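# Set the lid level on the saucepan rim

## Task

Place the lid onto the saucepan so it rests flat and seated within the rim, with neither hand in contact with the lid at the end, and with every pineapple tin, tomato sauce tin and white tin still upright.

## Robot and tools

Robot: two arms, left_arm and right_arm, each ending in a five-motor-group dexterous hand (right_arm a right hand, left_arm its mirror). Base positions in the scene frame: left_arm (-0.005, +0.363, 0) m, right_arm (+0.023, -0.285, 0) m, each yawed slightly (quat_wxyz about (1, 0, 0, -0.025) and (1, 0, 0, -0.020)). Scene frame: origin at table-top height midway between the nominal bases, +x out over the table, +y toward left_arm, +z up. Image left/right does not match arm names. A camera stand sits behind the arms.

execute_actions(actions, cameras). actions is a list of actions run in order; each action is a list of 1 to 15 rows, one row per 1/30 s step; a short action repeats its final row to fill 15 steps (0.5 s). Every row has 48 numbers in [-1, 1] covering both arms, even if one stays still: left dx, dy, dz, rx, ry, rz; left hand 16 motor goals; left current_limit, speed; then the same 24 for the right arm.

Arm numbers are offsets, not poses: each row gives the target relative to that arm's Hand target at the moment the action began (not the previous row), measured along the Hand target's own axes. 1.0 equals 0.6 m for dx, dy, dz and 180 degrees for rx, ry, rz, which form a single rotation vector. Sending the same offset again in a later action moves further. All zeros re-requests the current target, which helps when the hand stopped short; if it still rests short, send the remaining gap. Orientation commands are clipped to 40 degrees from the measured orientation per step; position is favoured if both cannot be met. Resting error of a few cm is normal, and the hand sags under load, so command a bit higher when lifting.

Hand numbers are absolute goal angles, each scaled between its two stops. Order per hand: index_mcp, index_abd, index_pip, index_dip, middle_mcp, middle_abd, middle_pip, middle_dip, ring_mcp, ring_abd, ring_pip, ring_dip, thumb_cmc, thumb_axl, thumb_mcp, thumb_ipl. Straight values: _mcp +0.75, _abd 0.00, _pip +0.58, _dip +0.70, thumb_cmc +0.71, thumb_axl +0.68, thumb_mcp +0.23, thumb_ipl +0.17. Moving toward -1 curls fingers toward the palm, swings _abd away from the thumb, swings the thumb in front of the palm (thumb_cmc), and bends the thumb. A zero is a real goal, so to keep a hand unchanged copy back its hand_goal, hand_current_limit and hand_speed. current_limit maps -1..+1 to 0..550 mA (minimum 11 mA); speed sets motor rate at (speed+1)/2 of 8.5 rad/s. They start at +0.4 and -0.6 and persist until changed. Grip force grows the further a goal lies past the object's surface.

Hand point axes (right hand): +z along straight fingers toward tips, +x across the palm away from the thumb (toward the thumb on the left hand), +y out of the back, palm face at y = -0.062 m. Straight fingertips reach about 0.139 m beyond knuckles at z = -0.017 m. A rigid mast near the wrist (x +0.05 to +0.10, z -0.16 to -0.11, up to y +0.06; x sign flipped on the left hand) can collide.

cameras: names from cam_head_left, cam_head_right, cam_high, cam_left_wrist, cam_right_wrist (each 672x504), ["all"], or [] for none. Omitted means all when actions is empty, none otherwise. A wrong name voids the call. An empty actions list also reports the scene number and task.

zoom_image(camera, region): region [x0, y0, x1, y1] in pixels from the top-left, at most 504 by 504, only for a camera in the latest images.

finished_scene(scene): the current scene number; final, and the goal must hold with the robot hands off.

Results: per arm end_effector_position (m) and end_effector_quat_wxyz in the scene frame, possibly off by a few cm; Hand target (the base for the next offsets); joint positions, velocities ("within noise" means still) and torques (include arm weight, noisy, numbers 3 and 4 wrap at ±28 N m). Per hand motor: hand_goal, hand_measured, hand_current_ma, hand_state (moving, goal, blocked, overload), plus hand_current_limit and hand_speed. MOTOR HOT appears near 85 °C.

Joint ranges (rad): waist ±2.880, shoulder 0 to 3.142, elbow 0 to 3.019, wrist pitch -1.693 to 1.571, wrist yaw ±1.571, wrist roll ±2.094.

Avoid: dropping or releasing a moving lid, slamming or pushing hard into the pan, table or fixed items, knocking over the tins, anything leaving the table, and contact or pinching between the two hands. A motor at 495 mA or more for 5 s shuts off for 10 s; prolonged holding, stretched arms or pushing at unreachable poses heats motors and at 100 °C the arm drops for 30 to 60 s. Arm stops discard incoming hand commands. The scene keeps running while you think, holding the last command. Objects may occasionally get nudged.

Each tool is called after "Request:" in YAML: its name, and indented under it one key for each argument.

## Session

Request:
execute_actions:
  actions: []

Scene clock: 0.00 s.
left_arm: end_effector_position=(+0.2598, +0.1222, +0.1952) hand_goal=(+0.754, +0.000, +0.576, +0.696, +0.754, +0.000, +0.576, +0.696, +0.754, +0.000, +0.576, +0.696, +0.714, +0.678, +0.226, +0.168) hand_measured=(+0.754, +0.000, +0.576, +0.696, +0.754, +0.000, +0.576, +0.696, +0.754, +0.000, +0.576, +0.696, +0.714, +0.678, +0.226, +0.168) hand_current_ma=(+0, +0, +0, +0, +0, +0, +0, +0, +0, +0, +0, +0, +0, +0, +0, +0) hand_state=(goal, goal, goal, goal, goal, goal, goal, goal, goal, goal, goal, goal, goal, goal, goal, goal) hand_current_limit=0.40 hand_speed=-0.60 end_effector_quat_wxyz=(+0.172, +0.674, +0.717, +0.044) | right_arm: end_effector_position=(+0.2830, -0.0026, +0.2708) hand_goal=(+0.754, +0.000, +0.576, +0.696, +0.754, +0.000, +0.576, +0.696, +0.754, +0.000, +0.576, +0.696, +0.714, +0.678, +0.226, +0.168) hand_measured=(+0.754, +0.000, +0.576, +0.696, +0.754, +0.000, +0.576, +0.696, +0.754, +0.000, +0.576, +0.696, +0.714, +0.678, +0.226, +0.168) hand_current_ma=(+0, +0, +0, +0, +0, +0, +0, +0, +0, +0, +0, +0, +0, +0, +0, +0) hand_state=(goal, goal, goal, goal, goal, goal, goal, goal, goal, goal, goal, goal, goal, goal, goal, goal) hand_current_limit=0.40 hand_speed=-0.60 end_effector_quat_wxyz=(+0.343, -0.388, +0.806, +0.287)
Joint positions: left_arm=[-1.021 1.014 0.802 -1.054 -0.188 -1.105] | right_arm=[0.407 0.951 0.729 -0.589 -0.596 -1.857]
Joint velocities: within noise
Joint torques (N m): no reading
Heat: left arm: hottest shoulder 25 °C; right arm: hottest elbow 25 °C.
Hand target: left_arm +0.2637, +0.1152, +0.2072; +0.185, +0.671, +0.717, +0.039 | right_arm +0.2878, -0.0007, +0.2813; +0.354, -0.390, +0.801, +0.286

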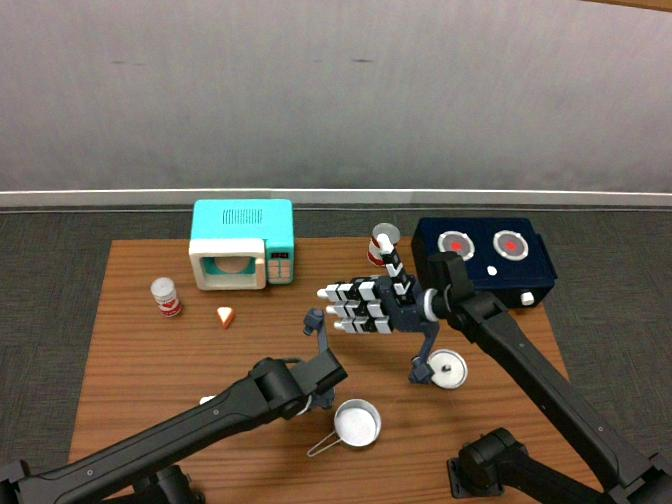

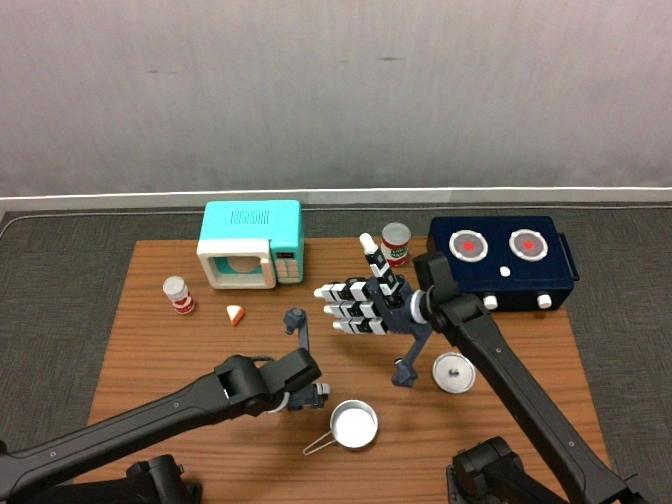

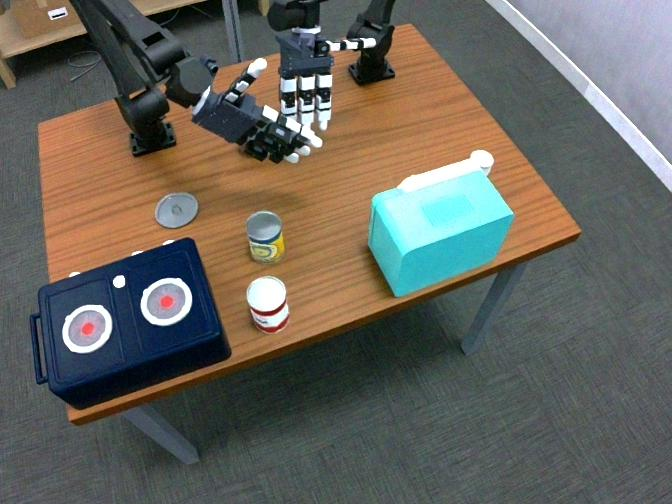

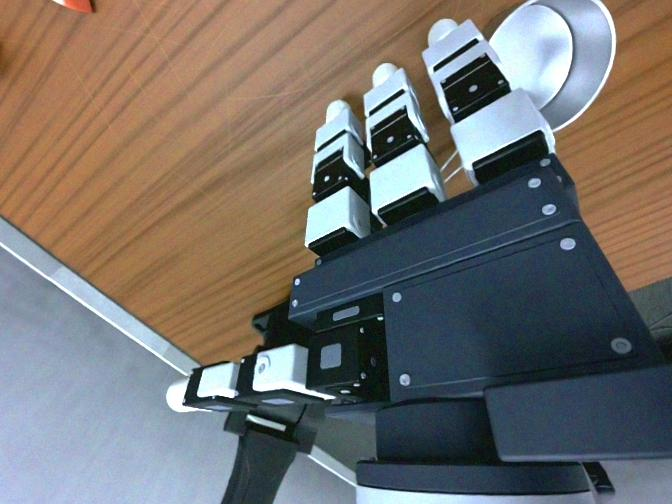

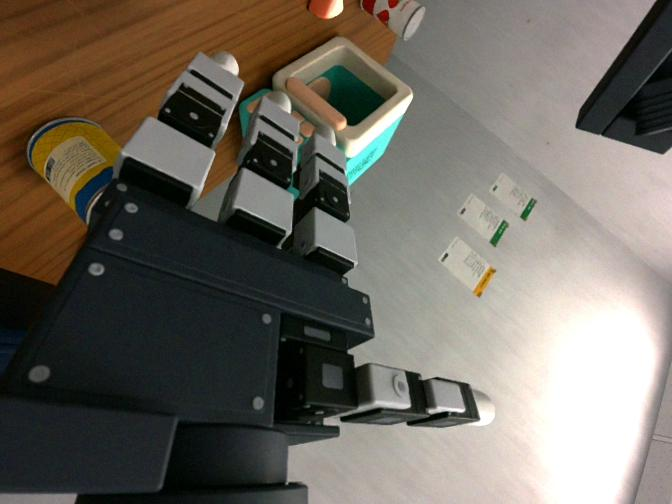

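Request:
zoom_image:
  camera: "cam_head_left"
  region: [415, 335, 475, 395]

Request:
zoom_image:
  camera: "cam_head_right"
  region: [425, 345, 485, 405]

Request:
zoom_image:
  camera: "cam_high"
  region: [145, 180, 205, 240]

Request:
zoom_image:
  camera: "cam_head_left"
  region: [290, 370, 400, 470]

Scaled by 8.400.

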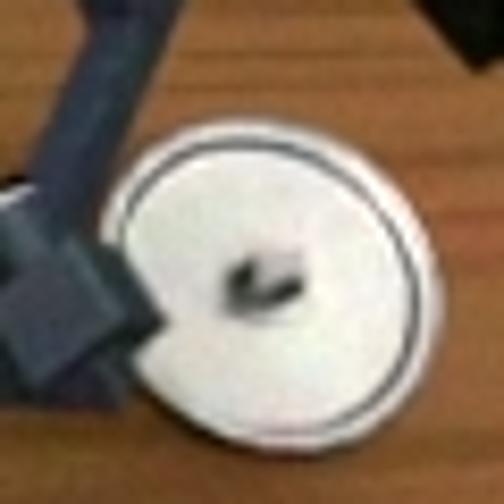

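Scaled by 8.400.

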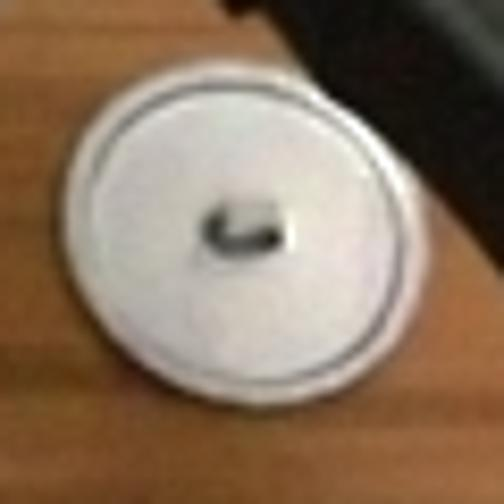

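Scaled by 8.400.

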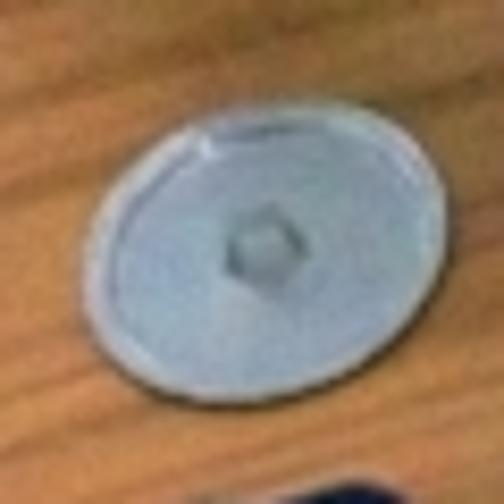

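Scaled by 4.582.

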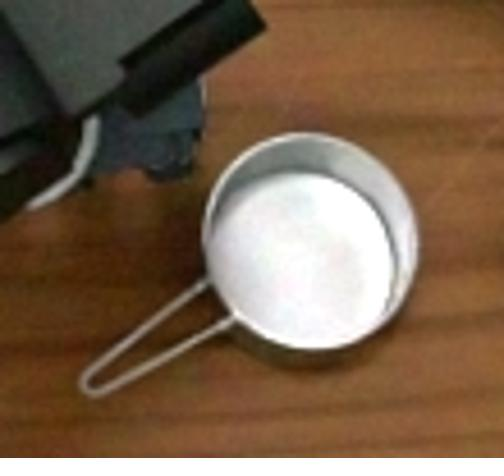

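Request:
execute_actions:
  actions:
    - [[0.125,0,-0.04,0,0,0,0.754,0,0.576,0.696,0.754,0,0.576,0.696,0.754,0,0.576,0.696,0.714,0.678,0.226,0.168,0.4,-0.6,0.061,-0.071,-0.1327,0,0,0,0.754,0,0.576,0.696,0.754,0,0.576,0.696,0.754,0,0.576,0.696,0.714,0.678,0.226,0.168,0.4,-0.6]]
    - [[0.125,0,-0.04,0,0,0,0.754,0,0.576,0.696,0.754,0,0.576,0.696,0.754,0,0.576,0.696,0.714,0.678,0.226,0.168,0.4,-0.6,0.061,-0.071,-0.1327,0,0,0,0.754,0,0.576,0.696,0.754,0,0.576,0.696,0.754,0,0.576,0.696,0.714,0.678,0.226,0.168,0.4,-0.6]]
    - [[0,0,0,0,0,0,0.754,0,0.576,0.696,0.754,0,0.576,0.696,0.754,0,0.576,0.696,0.714,0.678,0.226,0.168,0.4,-0.6,0,0,0,0.065,0.08,0.0886,0.754,0,0.576,0.696,0.754,0,0.576,0.696,0.2,0,-0.2,0.2,0.714,0.678,0.226,0.168,0.4,-0.6]]
    - [[0,0,0,0,0,0,0.754,0,0.576,0.696,0.754,0,0.576,0.696,0.754,0,0.576,0.696,0.714,0.678,0.226,0.168,0.4,-0.6,0,0,0,0.065,0.08,0.0886,0.754,0,0.576,0.696,0.754,0,0.576,0.696,0.2,0,-0.2,0.2,0.714,0.678,0.226,0.168,0.4,-0.6]]
    - [[0,0,0,0,0,0,0.754,0,0.576,0.696,0.754,0,0.576,0.696,0.754,0,0.576,0.696,0.714,0.678,0.226,0.168,0.4,-0.6,0,0,0,0.065,0.08,0.0886,0.754,0,0.576,0.696,0.754,0,0.576,0.696,0.2,0,-0.2,0.2,0.714,0.678,0.226,0.168,0.4,-0.6]]
  cameras: ["all"]

Request:
zoom_image:
  camera: "cam_right_wrist"
  region: [220, 0, 390, 170]

Request:
zoom_image:
  camera: "cam_high"
  region: [110, 120, 240, 240]

Scene clock: 86.53 s.
left_arm: end_effector_position=(+0.2434, +0.2699, +0.2142) hand_goal=(+0.754, +0.000, +0.576, +0.696, +0.754, +0.000, +0.576, +0.696, +0.754, +0.000, +0.576, +0.696, +0.714, +0.678, +0.226, +0.168) hand_measured=(+0.754, +0.000, +0.576, +0.696, +0.754, +0.000, +0.576, +0.696, +0.754, +0.000, +0.576, +0.696, +0.714, +0.678, +0.224, +0.168) hand_current_ma=(+0, +0, +2, +0, +1, +0, +2, +0, +1, +0, +2, +0, +2, -2, -9, -1) hand_state=(goal, goal, goal, goal, goal, goal, goal, goal, goal, goal, goal, goal, goal, goal, goal, goal) hand_current_limit=0.40 hand_speed=-0.60 end_effector_quat_wxyz=(+0.184, +0.670, +0.718, +0.039) | right_arm: end_effector_position=(+0.2632, -0.1961, +0.2852) hand_goal=(+0.754, +0.000, +0.576, +0.696, +0.754, +0.000, +0.576, +0.696, +0.200, +0.000, -0.200, +0.200, +0.714, +0.678, +0.226, +0.168) hand_measured=(+0.754, -0.002, +0.576, +0.696, +0.754, -0.002, +0.576, +0.696, +0.214, -0.002, -0.192, +0.204, +0.716, +0.678, +0.224, +0.168) hand_current_ma=(+0, -4, +2, +0, +0, -4, +2, +0, +59, -4, +28, +12, +6, -3, -10, -1) hand_state=(goal, goal, goal, goal, goal, goal, goal, goal, goal, goal, goal, goal, goal, goal, goal, goal) hand_current_limit=0.40 hand_speed=-0.60 end_effector_quat_wxyz=(+0.022, -0.006, +1.000, +0.012)
Joint positions: left_arm=[-0.624 0.563 0.65 -1.283 -0.05 -0.735] | right_arm=[0.038 0.876 1.046 -1.698 -0.025 -1.583]
Joint torques (N m): left_arm=[0.09 1.73 10.54 0.68 0.02 0.11] | right_arm=[1.96 -3.55 12.37 0.1 -0.06 0.07]
Heat: left arm: hottest elbow 34 °C; right arm: hottest elbow 31 °C.
Hand target: left_arm +0.2439, +0.2709, +0.2200; +0.185, +0.671, +0.717, +0.039 | right_arm +0.2710, -0.1939, +0.3013; +0.002, +0.000, +1.000, +0.001
Off the commanded pose: left_arm 0.006 m, 0 deg | right_arm 0.018 m, 3 deg.
joint sent to its limit (right arm) — joint 4 (wrist pitch), lower limit. The joint targets are off in orientation, not in position.

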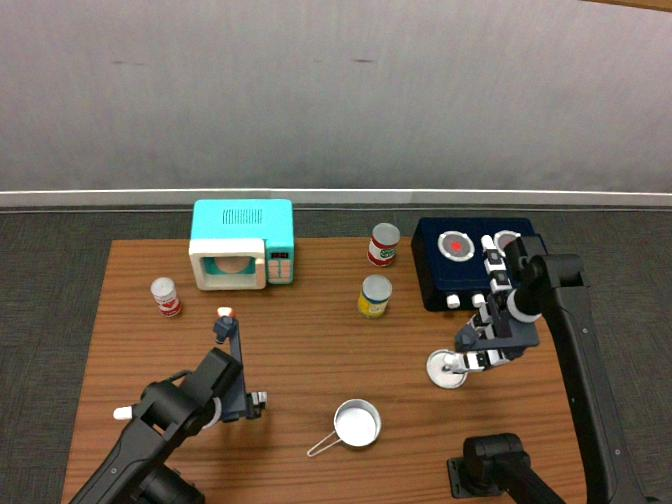

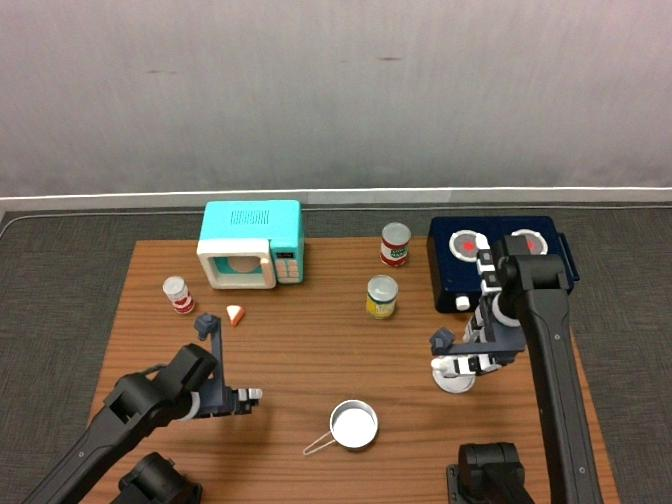

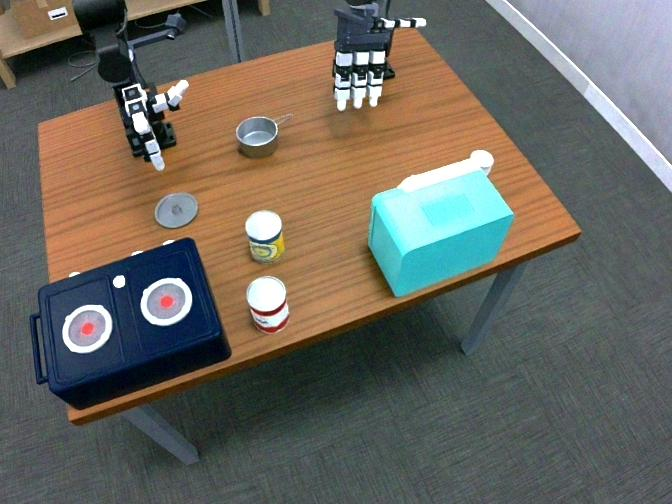

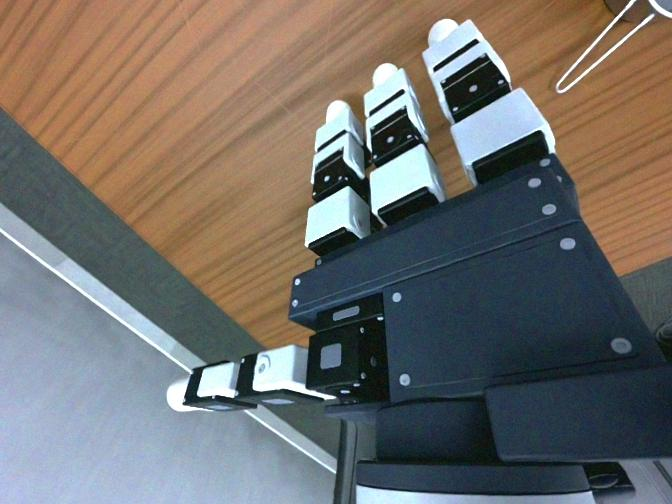

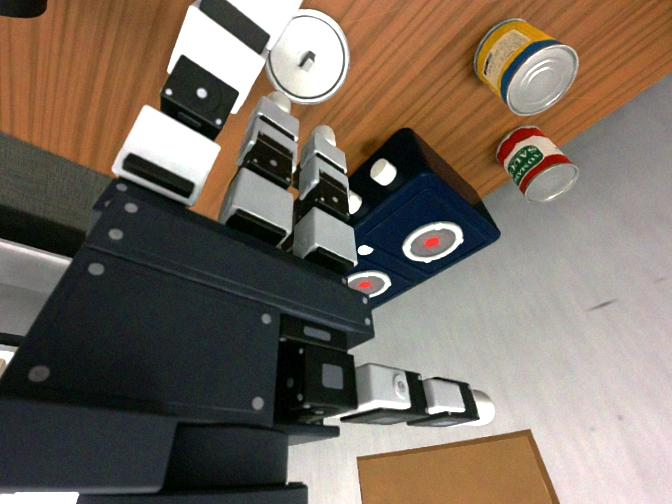

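Scaled by 2.965.

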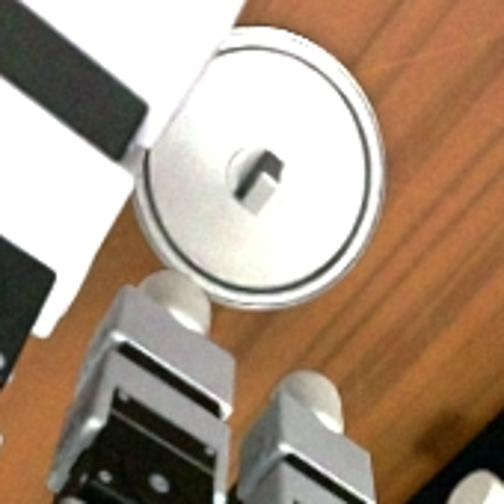

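Scaled by 3.877.

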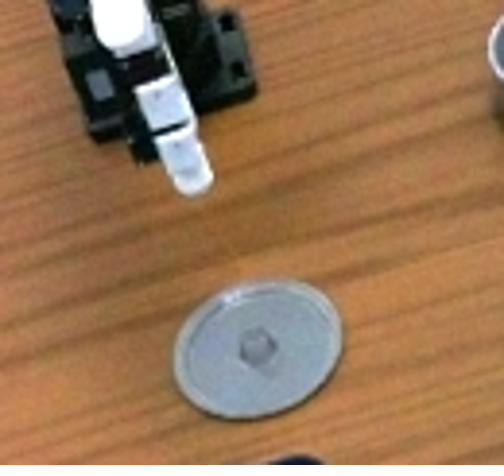

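Request:
execute_actions:
  actions:
    - [[0,0,0,0,0,0,0.754,0,0.576,0.696,0.754,0,0.576,0.696,0.754,0,0.576,0.696,0.714,0.678,0.226,0.168,0.4,-0.6,0.01,0.028,0.08,0,0,0,0.754,0.04,0.576,0.696,0.754,-0.04,0.576,0.696,0.2,0,-0.2,0.2,0.714,0.678,0.226,0.168,0.4,-0.6]]
    - [[0,0,0,0,0,0,0.754,0,0.576,0.696,0.754,0,0.576,0.696,0.754,0,0.576,0.696,0.714,0.678,0.226,0.168,0.4,-0.6,0,0,0.1,0,0,0,0.754,0.04,0.576,0.696,0.754,-0.04,0.576,0.696,0.2,0,-0.2,0.2,0.714,0.678,0.226,0.168,0.4,-0.6]]
  cameras: ["cam_high","cam_right_wrist"]

Request:
zoom_image:
  camera: "cam_right_wrist"
  region: [220, 20, 390, 170]

Request:
zoom_image:
  camera: "cam_high"
  region: [140, 140, 220, 240]

Scene clock: 109.93 s.
left_arm: end_effector_position=(+0.2434, +0.2699, +0.2142) hand_goal=(+0.754, +0.000, +0.576, +0.696, +0.754, +0.000, +0.576, +0.696, +0.754, +0.000, +0.576, +0.696, +0.714, +0.678, +0.226, +0.168) hand_measured=(+0.754, +0.000, +0.576, +0.696, +0.754, +0.000, +0.576, +0.696, +0.754, +0.000, +0.576, +0.696, +0.714, +0.678, +0.224, +0.168) hand_current_ma=(+0, +0, +2, +0, +1, +0, +2, +0, +1, +0, +2, +0, +2, -2, -9, -1) hand_state=(goal, goal, goal, goal, goal, goal, goal, goal, goal, goal, goal, goal, goal, goal, goal, goal) hand_current_limit=0.40 hand_speed=-0.60 end_effector_quat_wxyz=(+0.184, +0.670, +0.718, +0.039) | right_arm: end_effector_position=(+0.2629, -0.1791, +0.1970) hand_goal=(+0.754, +0.040, +0.576, +0.696, +0.754, -0.040, +0.576, +0.696, +0.200, +0.000, -0.200, +0.200, +0.714, +0.678, +0.226, +0.168) hand_measured=(+0.754, +0.038, +0.576, +0.696, +0.754, -0.038, +0.576, +0.696, +0.212, -0.002, -0.194, +0.204, +0.716, +0.678, +0.224, +0.168) hand_current_ma=(+0, -8, +2, +0, +0, +8, +2, +0, +53, -4, +25, +12, +4, -3, -13, -1) hand_state=(goal, goal, goal, goal, goal, goal, goal, goal, goal, goal, goal, goal, goal, goal, goal, goal) hand_current_limit=0.40 hand_speed=-0.60 end_effector_quat_wxyz=(+0.004, +0.000, +1.000, +0.002)
Joint positions: left_arm=[-0.624 0.563 0.65 -1.283 -0.05 -0.735] | right_arm=[0.134 0.886 0.827 -1.503 -0.003 -1.477]
Joint torques (N m): left_arm=[0.09 1.73 10.44 0.65 0.02 0.12] | right_arm=[1.85 -3.78 8.36 1.02 -0.12 0.07]
Heat: left arm: hottest elbow 34 °C; right arm: hottest elbow 35 °C.
Hand target: left_arm +0.2439, +0.2709, +0.2200; +0.185, +0.671, +0.717, +0.039 | right_arm +0.2656, -0.1768, +0.1934; +0.002, +0.000, +1.000, +0.001
Off the commanded pose: left_arm 0.006 m, 0 deg | right_arm 0.005 m, 0 deg.
Images, in order (width x height): cam_high 672x504, cam_right_wrist 672x504.

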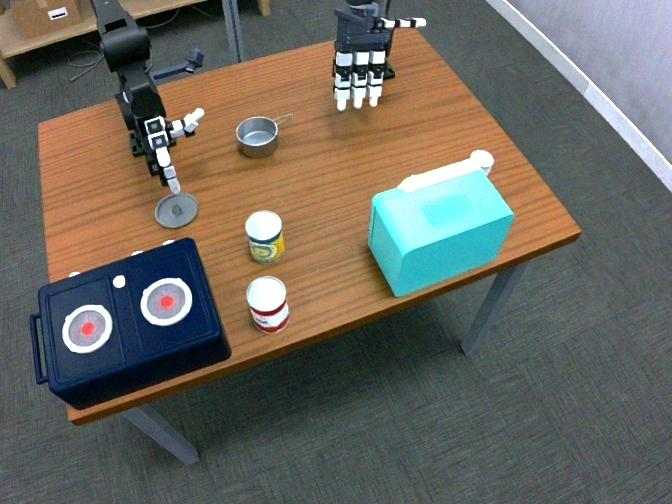

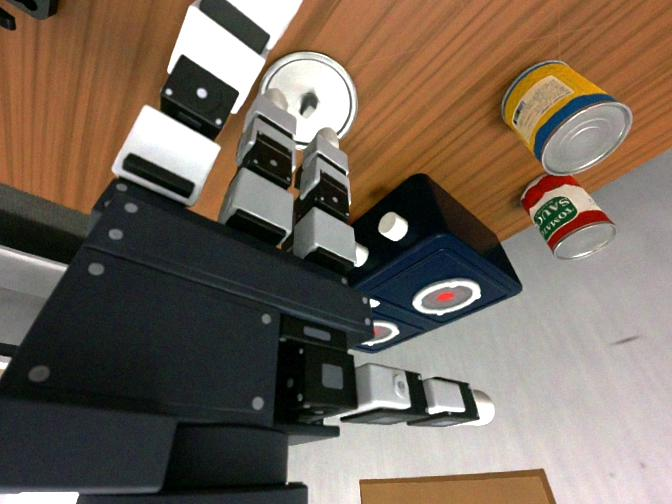

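Scaled by 2.965.

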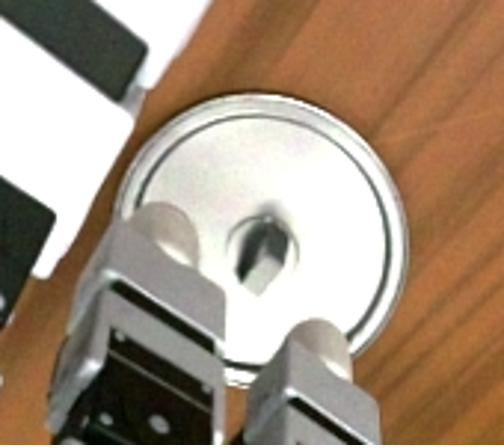

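Scaled by 5.040.

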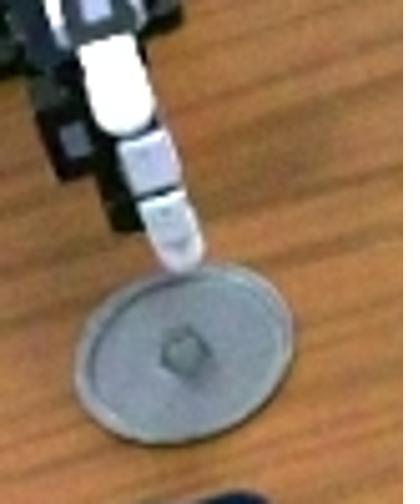

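Request:
execute_actions:
  actions:
    - [[0,0,0,0,0,0,0.754,0,0.576,0.696,0.754,0,0.576,0.696,0.754,0,0.576,0.696,0.714,0.678,0.226,0.168,0.4,-0.6,-0.0217,-0.0167,0.052,0,0,0,0.754,0.04,0.576,0.696,0.754,-0.04,0.576,0.696,0.2,0,-0.2,0.2,0.714,0.678,0.226,0.168,0.4,-0.6]]
  cameras: ["cam_high","cam_right_wrist"]

Request:
zoom_image:
  camera: "cam_right_wrist"
  region: [220, 20, 390, 170]

Request:
zoom_image:
  camera: "cam_high"
  region: [140, 160, 220, 240]

Scene clock: 129.27 s.
left_arm: end_effector_position=(+0.2434, +0.2699, +0.2142) hand_goal=(+0.754, +0.000, +0.576, +0.696, +0.754, +0.000, +0.576, +0.696, +0.754, +0.000, +0.576, +0.696, +0.714, +0.678, +0.226, +0.168) hand_measured=(+0.754, +0.000, +0.576, +0.696, +0.754, +0.000, +0.576, +0.696, +0.754, +0.000, +0.576, +0.696, +0.714, +0.678, +0.224, +0.168) hand_current_ma=(+0, +0, +2, +0, +1, +0, +2, +0, +1, +0, +2, +0, +2, -2, -9, -1) hand_state=(goal, goal, goal, goal, goal, goal, goal, goal, goal, goal, goal, goal, goal, goal, goal, goal) hand_current_limit=0.40 hand_speed=-0.60 end_effector_quat_wxyz=(+0.184, +0.670, +0.718, +0.039) | right_arm: end_effector_position=(+0.2762, -0.1846, +0.1656) hand_goal=(+0.754, +0.040, +0.576, +0.696, +0.754, -0.040, +0.576, +0.696, +0.200, +0.000, -0.200, +0.200, +0.714, +0.678, +0.226, +0.168) hand_measured=(+0.754, +0.038, +0.576, +0.696, +0.754, -0.038, +0.576, +0.696, +0.212, -0.002, -0.194, +0.204, +0.716, +0.678, +0.224, +0.168) hand_current_ma=(+0, -8, +2, +0, +0, +8, +2, +0, +53, -4, +25, +12, +4, -3, -13, -1) hand_state=(goal, goal, goal, goal, goal, goal, goal, goal, goal, goal, goal, goal, goal, goal, goal, goal) hand_current_limit=0.40 hand_speed=-0.60 end_effector_quat_wxyz=(+0.003, +0.000, +1.000, +0.002)
Joint positions: left_arm=[-0.624 0.563 0.65 -1.283 -0.05 -0.735] | right_arm=[0.105 0.939 0.772 -1.397 -0.003 -1.505]
Joint torques (N m): left_arm=[0.21 1.61 10.43 0.65 0.02 0.11] | right_arm=[0.56 -4.37 8.31 1.07 -0.14 -0.09]
Heat: left arm: hottest elbow 35 °C; right arm: hottest elbow 33 °C.
Hand target: left_arm +0.2439, +0.2709, +0.2200; +0.185, +0.671, +0.717, +0.039 | right_arm +0.2786, -0.1868, +0.1622; +0.002, +0.000, +1.000, +0.001
Off the commanded pose: left_arm 0.006 m, 0 deg | right_arm 0.005 m, 0 deg.
Images, in order (width x height): cam_high 672x504, cam_right_wrist 672x504.

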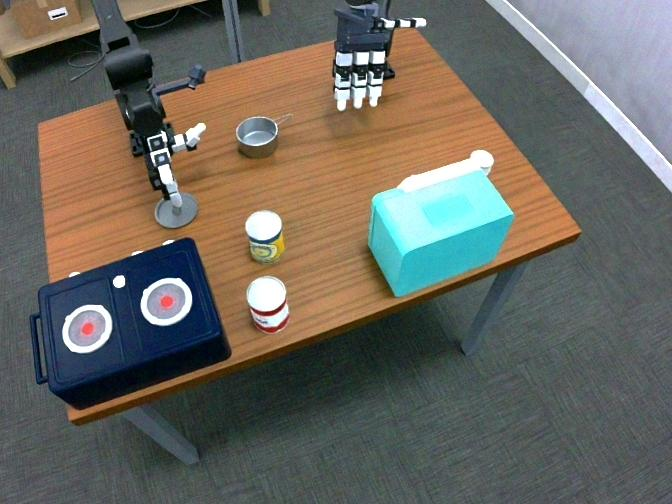

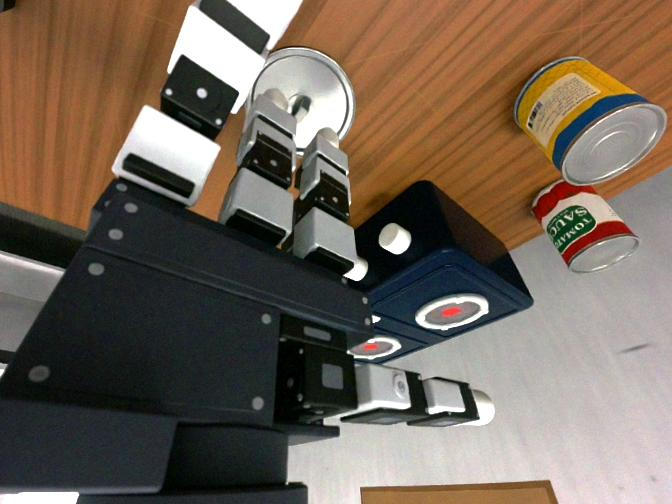

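Scaled by 2.965.

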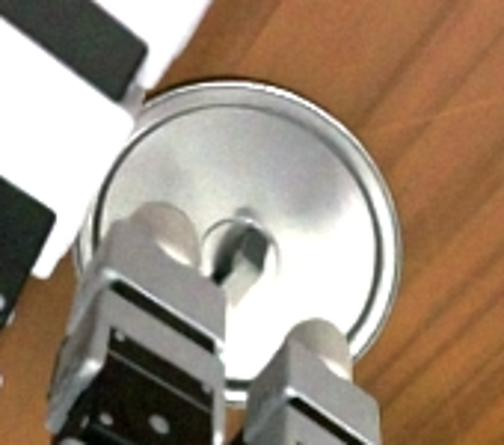

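Scaled by 6.300.

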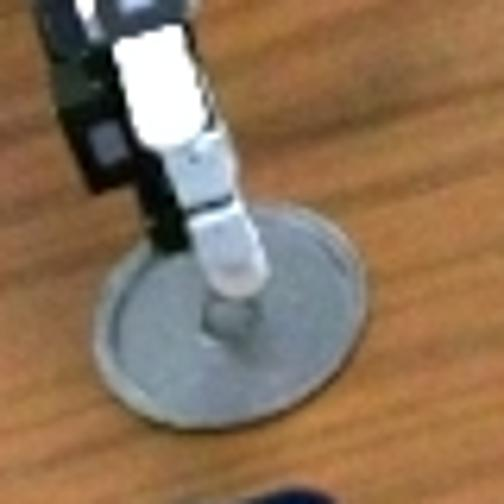

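Request:
execute_actions:
  actions:
    - [[0,0,0,0,0,0,0.754,0,0.576,0.696,0.754,0,0.576,0.696,0.754,0,0.576,0.696,0.714,0.678,0.226,0.168,0.4,-0.6,-0.0067,-0.0117,0.022,0,0,0,0.754,0.04,0.576,0.696,0.754,-0.04,0.576,0.696,0.2,0,-0.2,0.2,0.714,0.678,0.226,0.168,0.4,-0.6]]
  cameras: ["cam_high","cam_right_wrist"]

Request:
zoom_image:
  camera: "cam_right_wrist"
  region: [220, 20, 390, 170]

Request:
zoom_image:
  camera: "cam_high"
  region: [140, 160, 220, 240]

Scene clock: 157.27 s.
left_arm: end_effector_position=(+0.2434, +0.2699, +0.2142) hand_goal=(+0.754, +0.000, +0.576, +0.696, +0.754, +0.000, +0.576, +0.696, +0.754, +0.000, +0.576, +0.696, +0.714, +0.678, +0.226, +0.168) hand_measured=(+0.754, +0.000, +0.576, +0.696, +0.754, +0.000, +0.576, +0.696, +0.754, +0.000, +0.576, +0.696, +0.714, +0.678, +0.224, +0.168) hand_current_ma=(+0, +0, +2, +0, +1, +0, +2, +0, +1, +0, +2, +0, +2, -2, -9, -1) hand_state=(goal, goal, goal, goal, goal, goal, goal, goal, goal, goal, goal, goal, goal, goal, goal, goal) hand_current_limit=0.40 hand_speed=-0.60 end_effector_quat_wxyz=(+0.184, +0.670, +0.718, +0.039) | right_arm: end_effector_position=(+0.2812, -0.1914, +0.1540) hand_goal=(+0.754, +0.040, +0.576, +0.696, +0.754, -0.040, +0.576, +0.696, +0.200, +0.000, -0.200, +0.200, +0.714, +0.678, +0.226, +0.168) hand_measured=(+0.754, +0.038, +0.576, +0.696, +0.754, -0.038, +0.576, +0.696, +0.212, -0.002, -0.194, +0.204, +0.716, +0.678, +0.224, +0.168) hand_current_ma=(-1, -8, +2, +0, +0, +8, +2, +0, +53, -4, +25, +12, +4, -3, -13, -1) hand_state=(goal, goal, goal, goal, goal, goal, goal, goal, goal, goal, goal, goal, goal, goal, goal, goal) hand_current_limit=0.40 hand_speed=-0.60 end_effector_quat_wxyz=(+0.006, +0.000, +1.000, +0.001)
Joint positions: left_arm=[-0.624 0.563 0.65 -1.283 -0.05 -0.735] | right_arm=[0.075 0.956 0.75 -1.353 -0.002 -1.535]
Joint torques (N m): left_arm=[-0.03 1.67 10.54 0.55 0.01 0.12] | right_arm=[0.44 -4.6 8.06 1.09 -0.17 -0.12]
Heat: left arm: hottest elbow 35 °C; right arm: hottest elbow 33 °C.
Hand target: left_arm +0.2439, +0.2709, +0.2200; +0.185, +0.671, +0.717, +0.039 | right_arm +0.2828, -0.1938, +0.1490; +0.002, +0.000, +1.000, +0.001
Off the commanded pose: left_arm 0.006 m, 0 deg | right_arm 0.006 m, 0 deg.
Images, in order (width x height): cam_high 672x504, cam_right_wrist 672x504.

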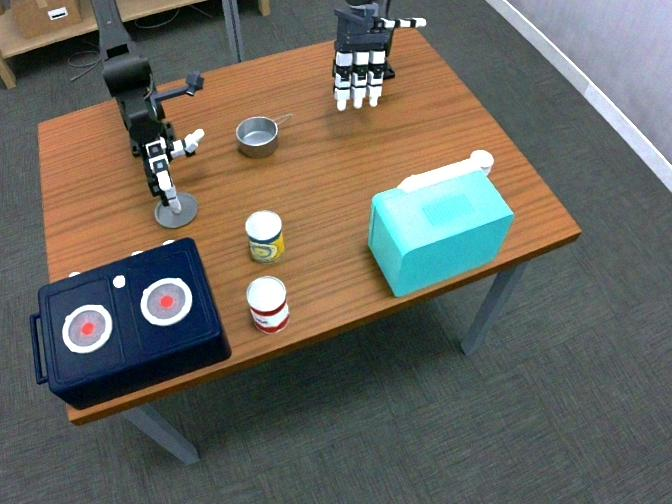

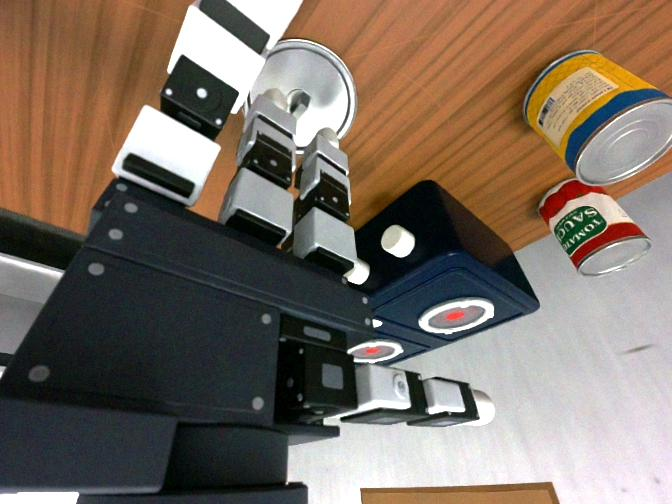

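Scaled by 2.965.

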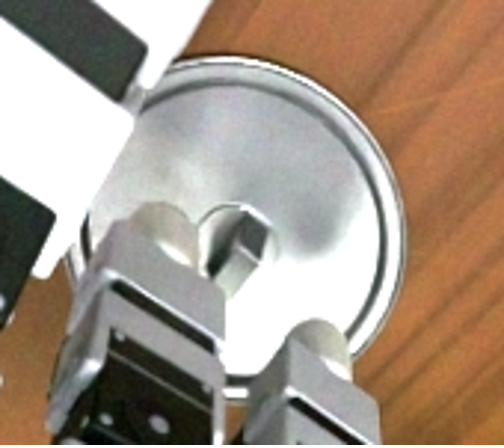

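Scaled by 6.300.

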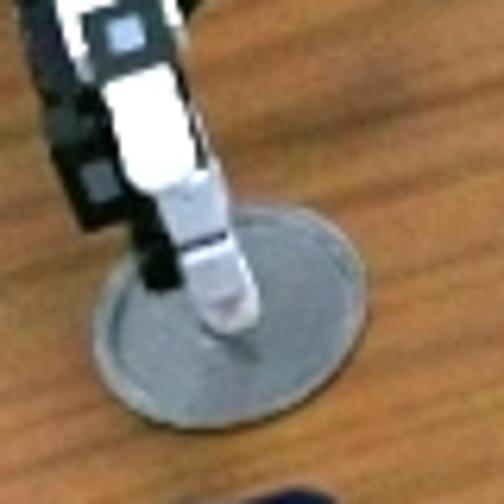

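Request:
execute_actions:
  actions:
    - [[0,0,0,0,0,0,0.754,0,0.576,0.696,0.754,0,0.576,0.696,0.754,0,0.576,0.696,0.714,0.678,0.226,0.168,0.4,-0.6,0,0,0.034,0,0,0,0.754,0.03,0.576,0.696,0.754,-0.03,0.576,0.696,0.2,0,-0.2,0.2,0.714,0.678,0.226,0.168,0.4,-0.6]]
  cameras: ["cam_high","cam_right_wrist"]

Request:
zoom_image:
  camera: "cam_right_wrist"
  region: [220, 20, 390, 170]

Scene clock: 163.73 s.
left_arm: end_effector_position=(+0.2434, +0.2699, +0.2142) hand_goal=(+0.754, +0.000, +0.576, +0.696, +0.754, +0.000, +0.576, +0.696, +0.754, +0.000, +0.576, +0.696, +0.714, +0.678, +0.226, +0.168) hand_measured=(+0.754, +0.000, +0.576, +0.696, +0.754, +0.000, +0.576, +0.696, +0.754, +0.000, +0.576, +0.696, +0.714, +0.678, +0.224, +0.168) hand_current_ma=(+0, +0, +2, +0, +1, +0, +2, +0, +1, +0, +2, +0, +2, -2, -9, -1) hand_state=(goal, goal, goal, goal, goal, goal, goal, goal, goal, goal, goal, goal, goal, goal, goal, goal) hand_current_limit=0.40 hand_speed=-0.60 end_effector_quat_wxyz=(+0.184, +0.670, +0.718, +0.039) | right_arm: end_effector_position=(+0.2815, -0.1915, +0.1333) hand_goal=(+0.754, +0.030, +0.576, +0.696, +0.754, -0.030, +0.576, +0.696, +0.200, +0.000, -0.200, +0.200, +0.714, +0.678, +0.226, +0.168) hand_measured=(+0.754, +0.032, +0.576, +0.696, +0.754, -0.032, +0.576, +0.696, +0.212, -0.002, -0.194, +0.204, +0.716, +0.678, +0.224, +0.168) hand_current_ma=(-1, +8, +2, +0, +0, -8, +2, +0, +53, -4, +25, +12, +4, -3, -13, -1) hand_state=(goal, goal, goal, goal, goal, goal, goal, goal, goal, goal, goal, goal, goal, goal, goal, goal) hand_current_limit=0.40 hand_speed=-0.60 end_effector_quat_wxyz=(+0.005, +0.000, +1.000, +0.001)
Joint positions: left_arm=[-0.624 0.563 0.65 -1.283 -0.05 -0.735] | right_arm=[0.075 0.974 0.705 -1.291 -0.002 -1.536]
Joint torques (N m): left_arm=[0.15 1.73 10.48 0.68 0.04 0.11] | right_arm=[0.44 -4.31 7.98 1.09 -0.13 -0.09]
Heat: left arm: hottest elbow 35 °C; right arm: hottest elbow 33 °C.
Hand target: left_arm +0.2439, +0.2709, +0.2200; +0.185, +0.671, +0.717, +0.039 | right_arm +0.2830, -0.1937, +0.1287; +0.003, +0.000, +1.000, +0.001
Off the commanded pose: left_arm 0.006 m, 0 deg | right_arm 0.005 m, 0 deg.
Images, in order (width x height): cam_high 672x504, cam_right_wrist 672x504.

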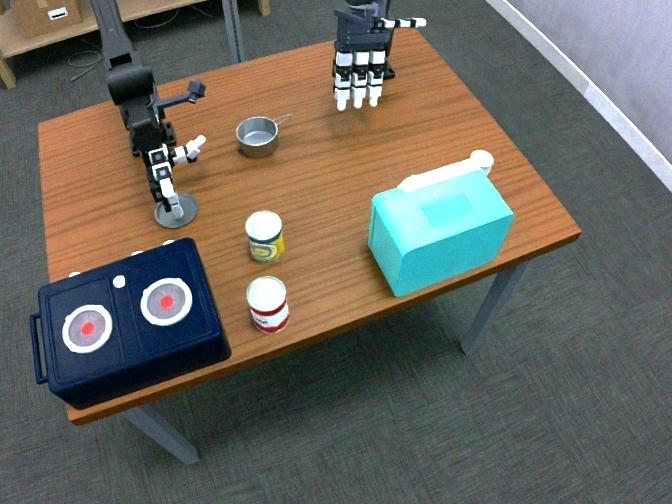

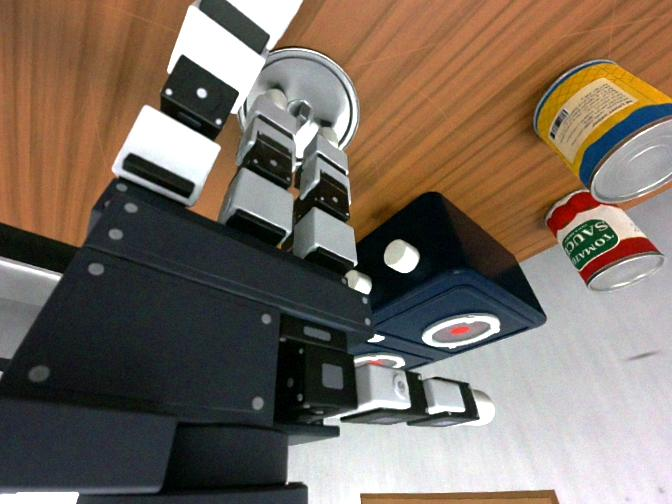

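Scaled by 2.965.

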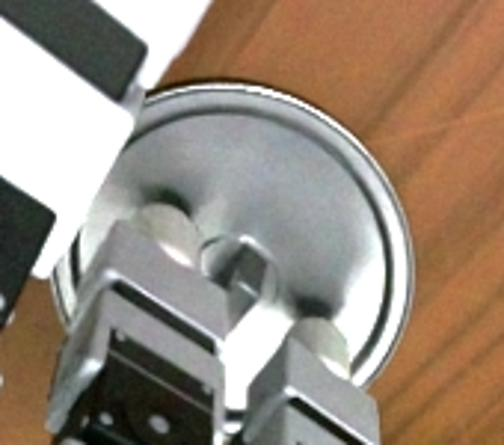

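Request:
execute_actions:
  actions:
    - [[0,0,0,0,0,0,0.754,0,0.576,0.696,0.754,0,0.576,0.696,0.754,0,0.576,0.696,0.714,0.678,0.226,0.168,0.4,-0.6,0,0,0,0,0,0,0.754,-0.3,0.576,0.696,0.754,0.3,0.576,0.696,0.2,0,-0.2,0.2,0.714,0.678,0.226,0.168,0.4,-0.85]]
    - [[0,0,0,0,0,0,0.754,0,0.576,0.696,0.754,0,0.576,0.696,0.754,0,0.576,0.696,0.714,0.678,0.226,0.168,0.4,-0.6,0,0,0,0,0,0,0.754,-0.3,0.576,0.696,0.754,0.3,0.576,0.696,0.2,0,-0.2,0.2,0.714,0.678,0.226,0.168,0.4,-0.85]]
    - [[0,0,0,0,0,0,0.754,0,0.576,0.696,0.754,0,0.576,0.696,0.754,0,0.576,0.696,0.714,0.678,0.226,0.168,0.4,-0.6,0,0.01,-0.08,0,0,0,0.754,-0.3,0.576,0.696,0.754,0.3,0.576,0.696,0.2,0,-0.2,0.2,0.714,0.678,0.226,0.168,0.4,-0.85]]
    - [[0,0,0,0,0,0,0.754,0,0.576,0.696,0.754,0,0.576,0.696,0.754,0,0.576,0.696,0.714,0.678,0.226,0.168,0.4,-0.6,0,0.01,-0.08,0,0,0,0.754,-0.3,0.576,0.696,0.754,0.3,0.576,0.696,0.2,0,-0.2,0.2,0.714,0.678,0.226,0.168,0.4,-0.85]]
  cameras: ["cam_high","cam_right_wrist"]

Request:
zoom_image:
  camera: "cam_right_wrist"
  region: [220, 20, 390, 170]

Request:
zoom_image:
  camera: "cam_high"
  region: [130, 100, 310, 240]

Scene clock: 179.10 s.
left_arm: end_effector_position=(+0.2434, +0.2699, +0.2142) hand_goal=(+0.754, +0.000, +0.576, +0.696, +0.754, +0.000, +0.576, +0.696, +0.754, +0.000, +0.576, +0.696, +0.714, +0.678, +0.226, +0.168) hand_measured=(+0.754, +0.000, +0.576, +0.696, +0.754, +0.000, +0.576, +0.696, +0.754, +0.000, +0.576, +0.696, +0.714, +0.678, +0.224, +0.168) hand_current_ma=(+0, +0, +2, +0, +1, +0, +2, +0, +1, +0, +2, +0, +2, -2, -9, -1) hand_state=(goal, goal, goal, goal, goal, goal, goal, goal, goal, goal, goal, goal, goal, goal, goal, goal) hand_current_limit=0.40 hand_speed=-0.60 end_effector_quat_wxyz=(+0.184, +0.670, +0.718, +0.039) | right_arm: end_effector_position=(+0.2726, -0.1847, +0.2056) hand_goal=(+0.754, -0.300, +0.576, +0.696, +0.754, +0.300, +0.576, +0.696, +0.200, +0.000, -0.200, +0.200, +0.714, +0.678, +0.226, +0.168) hand_measured=(+0.752, -0.098, +0.576, +0.696, +0.754, +0.096, +0.576, +0.696, +0.212, -0.002, -0.194, +0.204, +0.716, +0.678, +0.224, +0.168) hand_current_ma=(-9, +385, +1, +0, -1, -385, +2, +0, +53, -4, +25, +12, +4, -3, -13, -1) hand_state=(goal, blocked, goal, goal, goal, blocked, goal, goal, goal, goal, goal, goal, goal, goal, goal, goal) hand_current_limit=0.40 hand_speed=-0.85 end_effector_quat_wxyz=(-0.017, -0.001, +1.000, +0.001)
Joint positions: left_arm=[-0.624 0.563 0.65 -1.283 -0.05 -0.735] | right_arm=[0.105 0.944 0.882 -1.543 -0.004 -1.506]
Joint torques (N m): left_arm=[-0.03 1.49 10.5 0.69 0.04 0.11] | right_arm=[1.79 -5.77 12.27 -0.02 -0.11 0.07]
Heat: left arm: hottest elbow 35 °C; right arm: hottest elbow 33 °C.
Hand target: left_arm +0.2439, +0.2709, +0.2200; +0.185, +0.671, +0.717, +0.039 | right_arm +0.2824, -0.1819, +0.2246; +0.002, +0.000, +1.000, +0.001
Off the commanded pose: left_arm 0.006 m, 0 deg | right_arm 0.022 m, 2 deg.
Images, in order (width x height): cam_high 672x504, cam_right_wrist 672x504.

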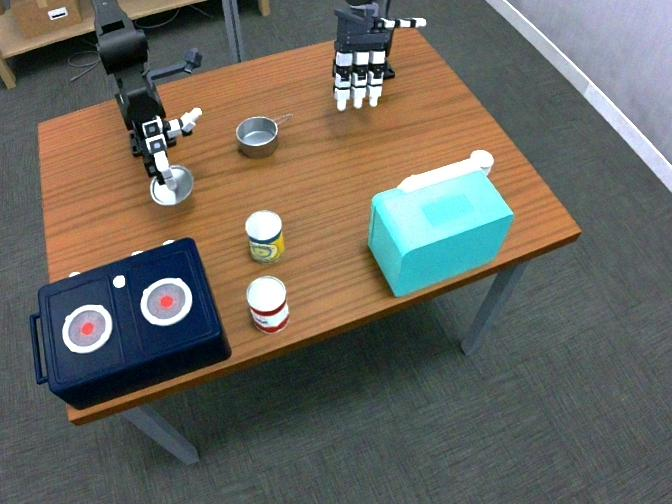

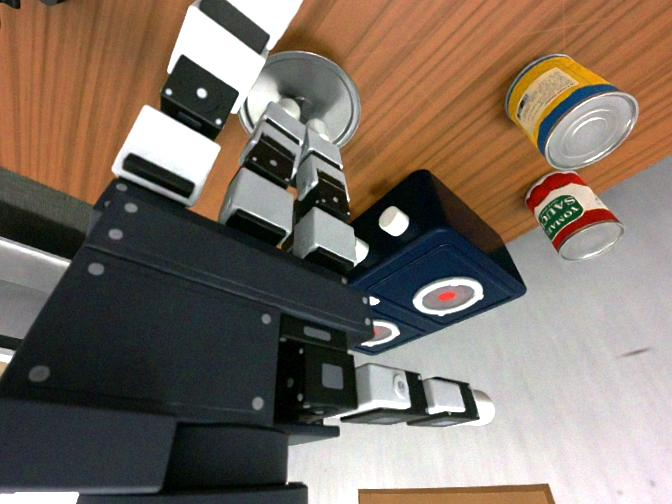

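Scaled by 2.965.

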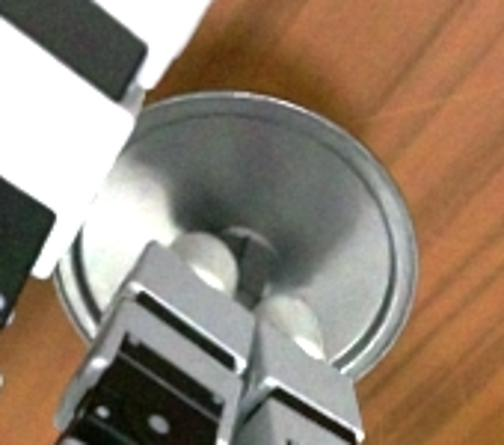

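Scaled by 2.800.

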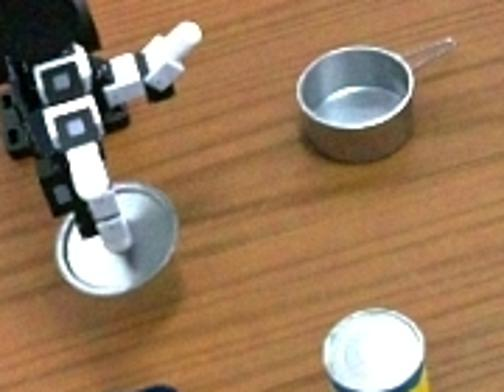

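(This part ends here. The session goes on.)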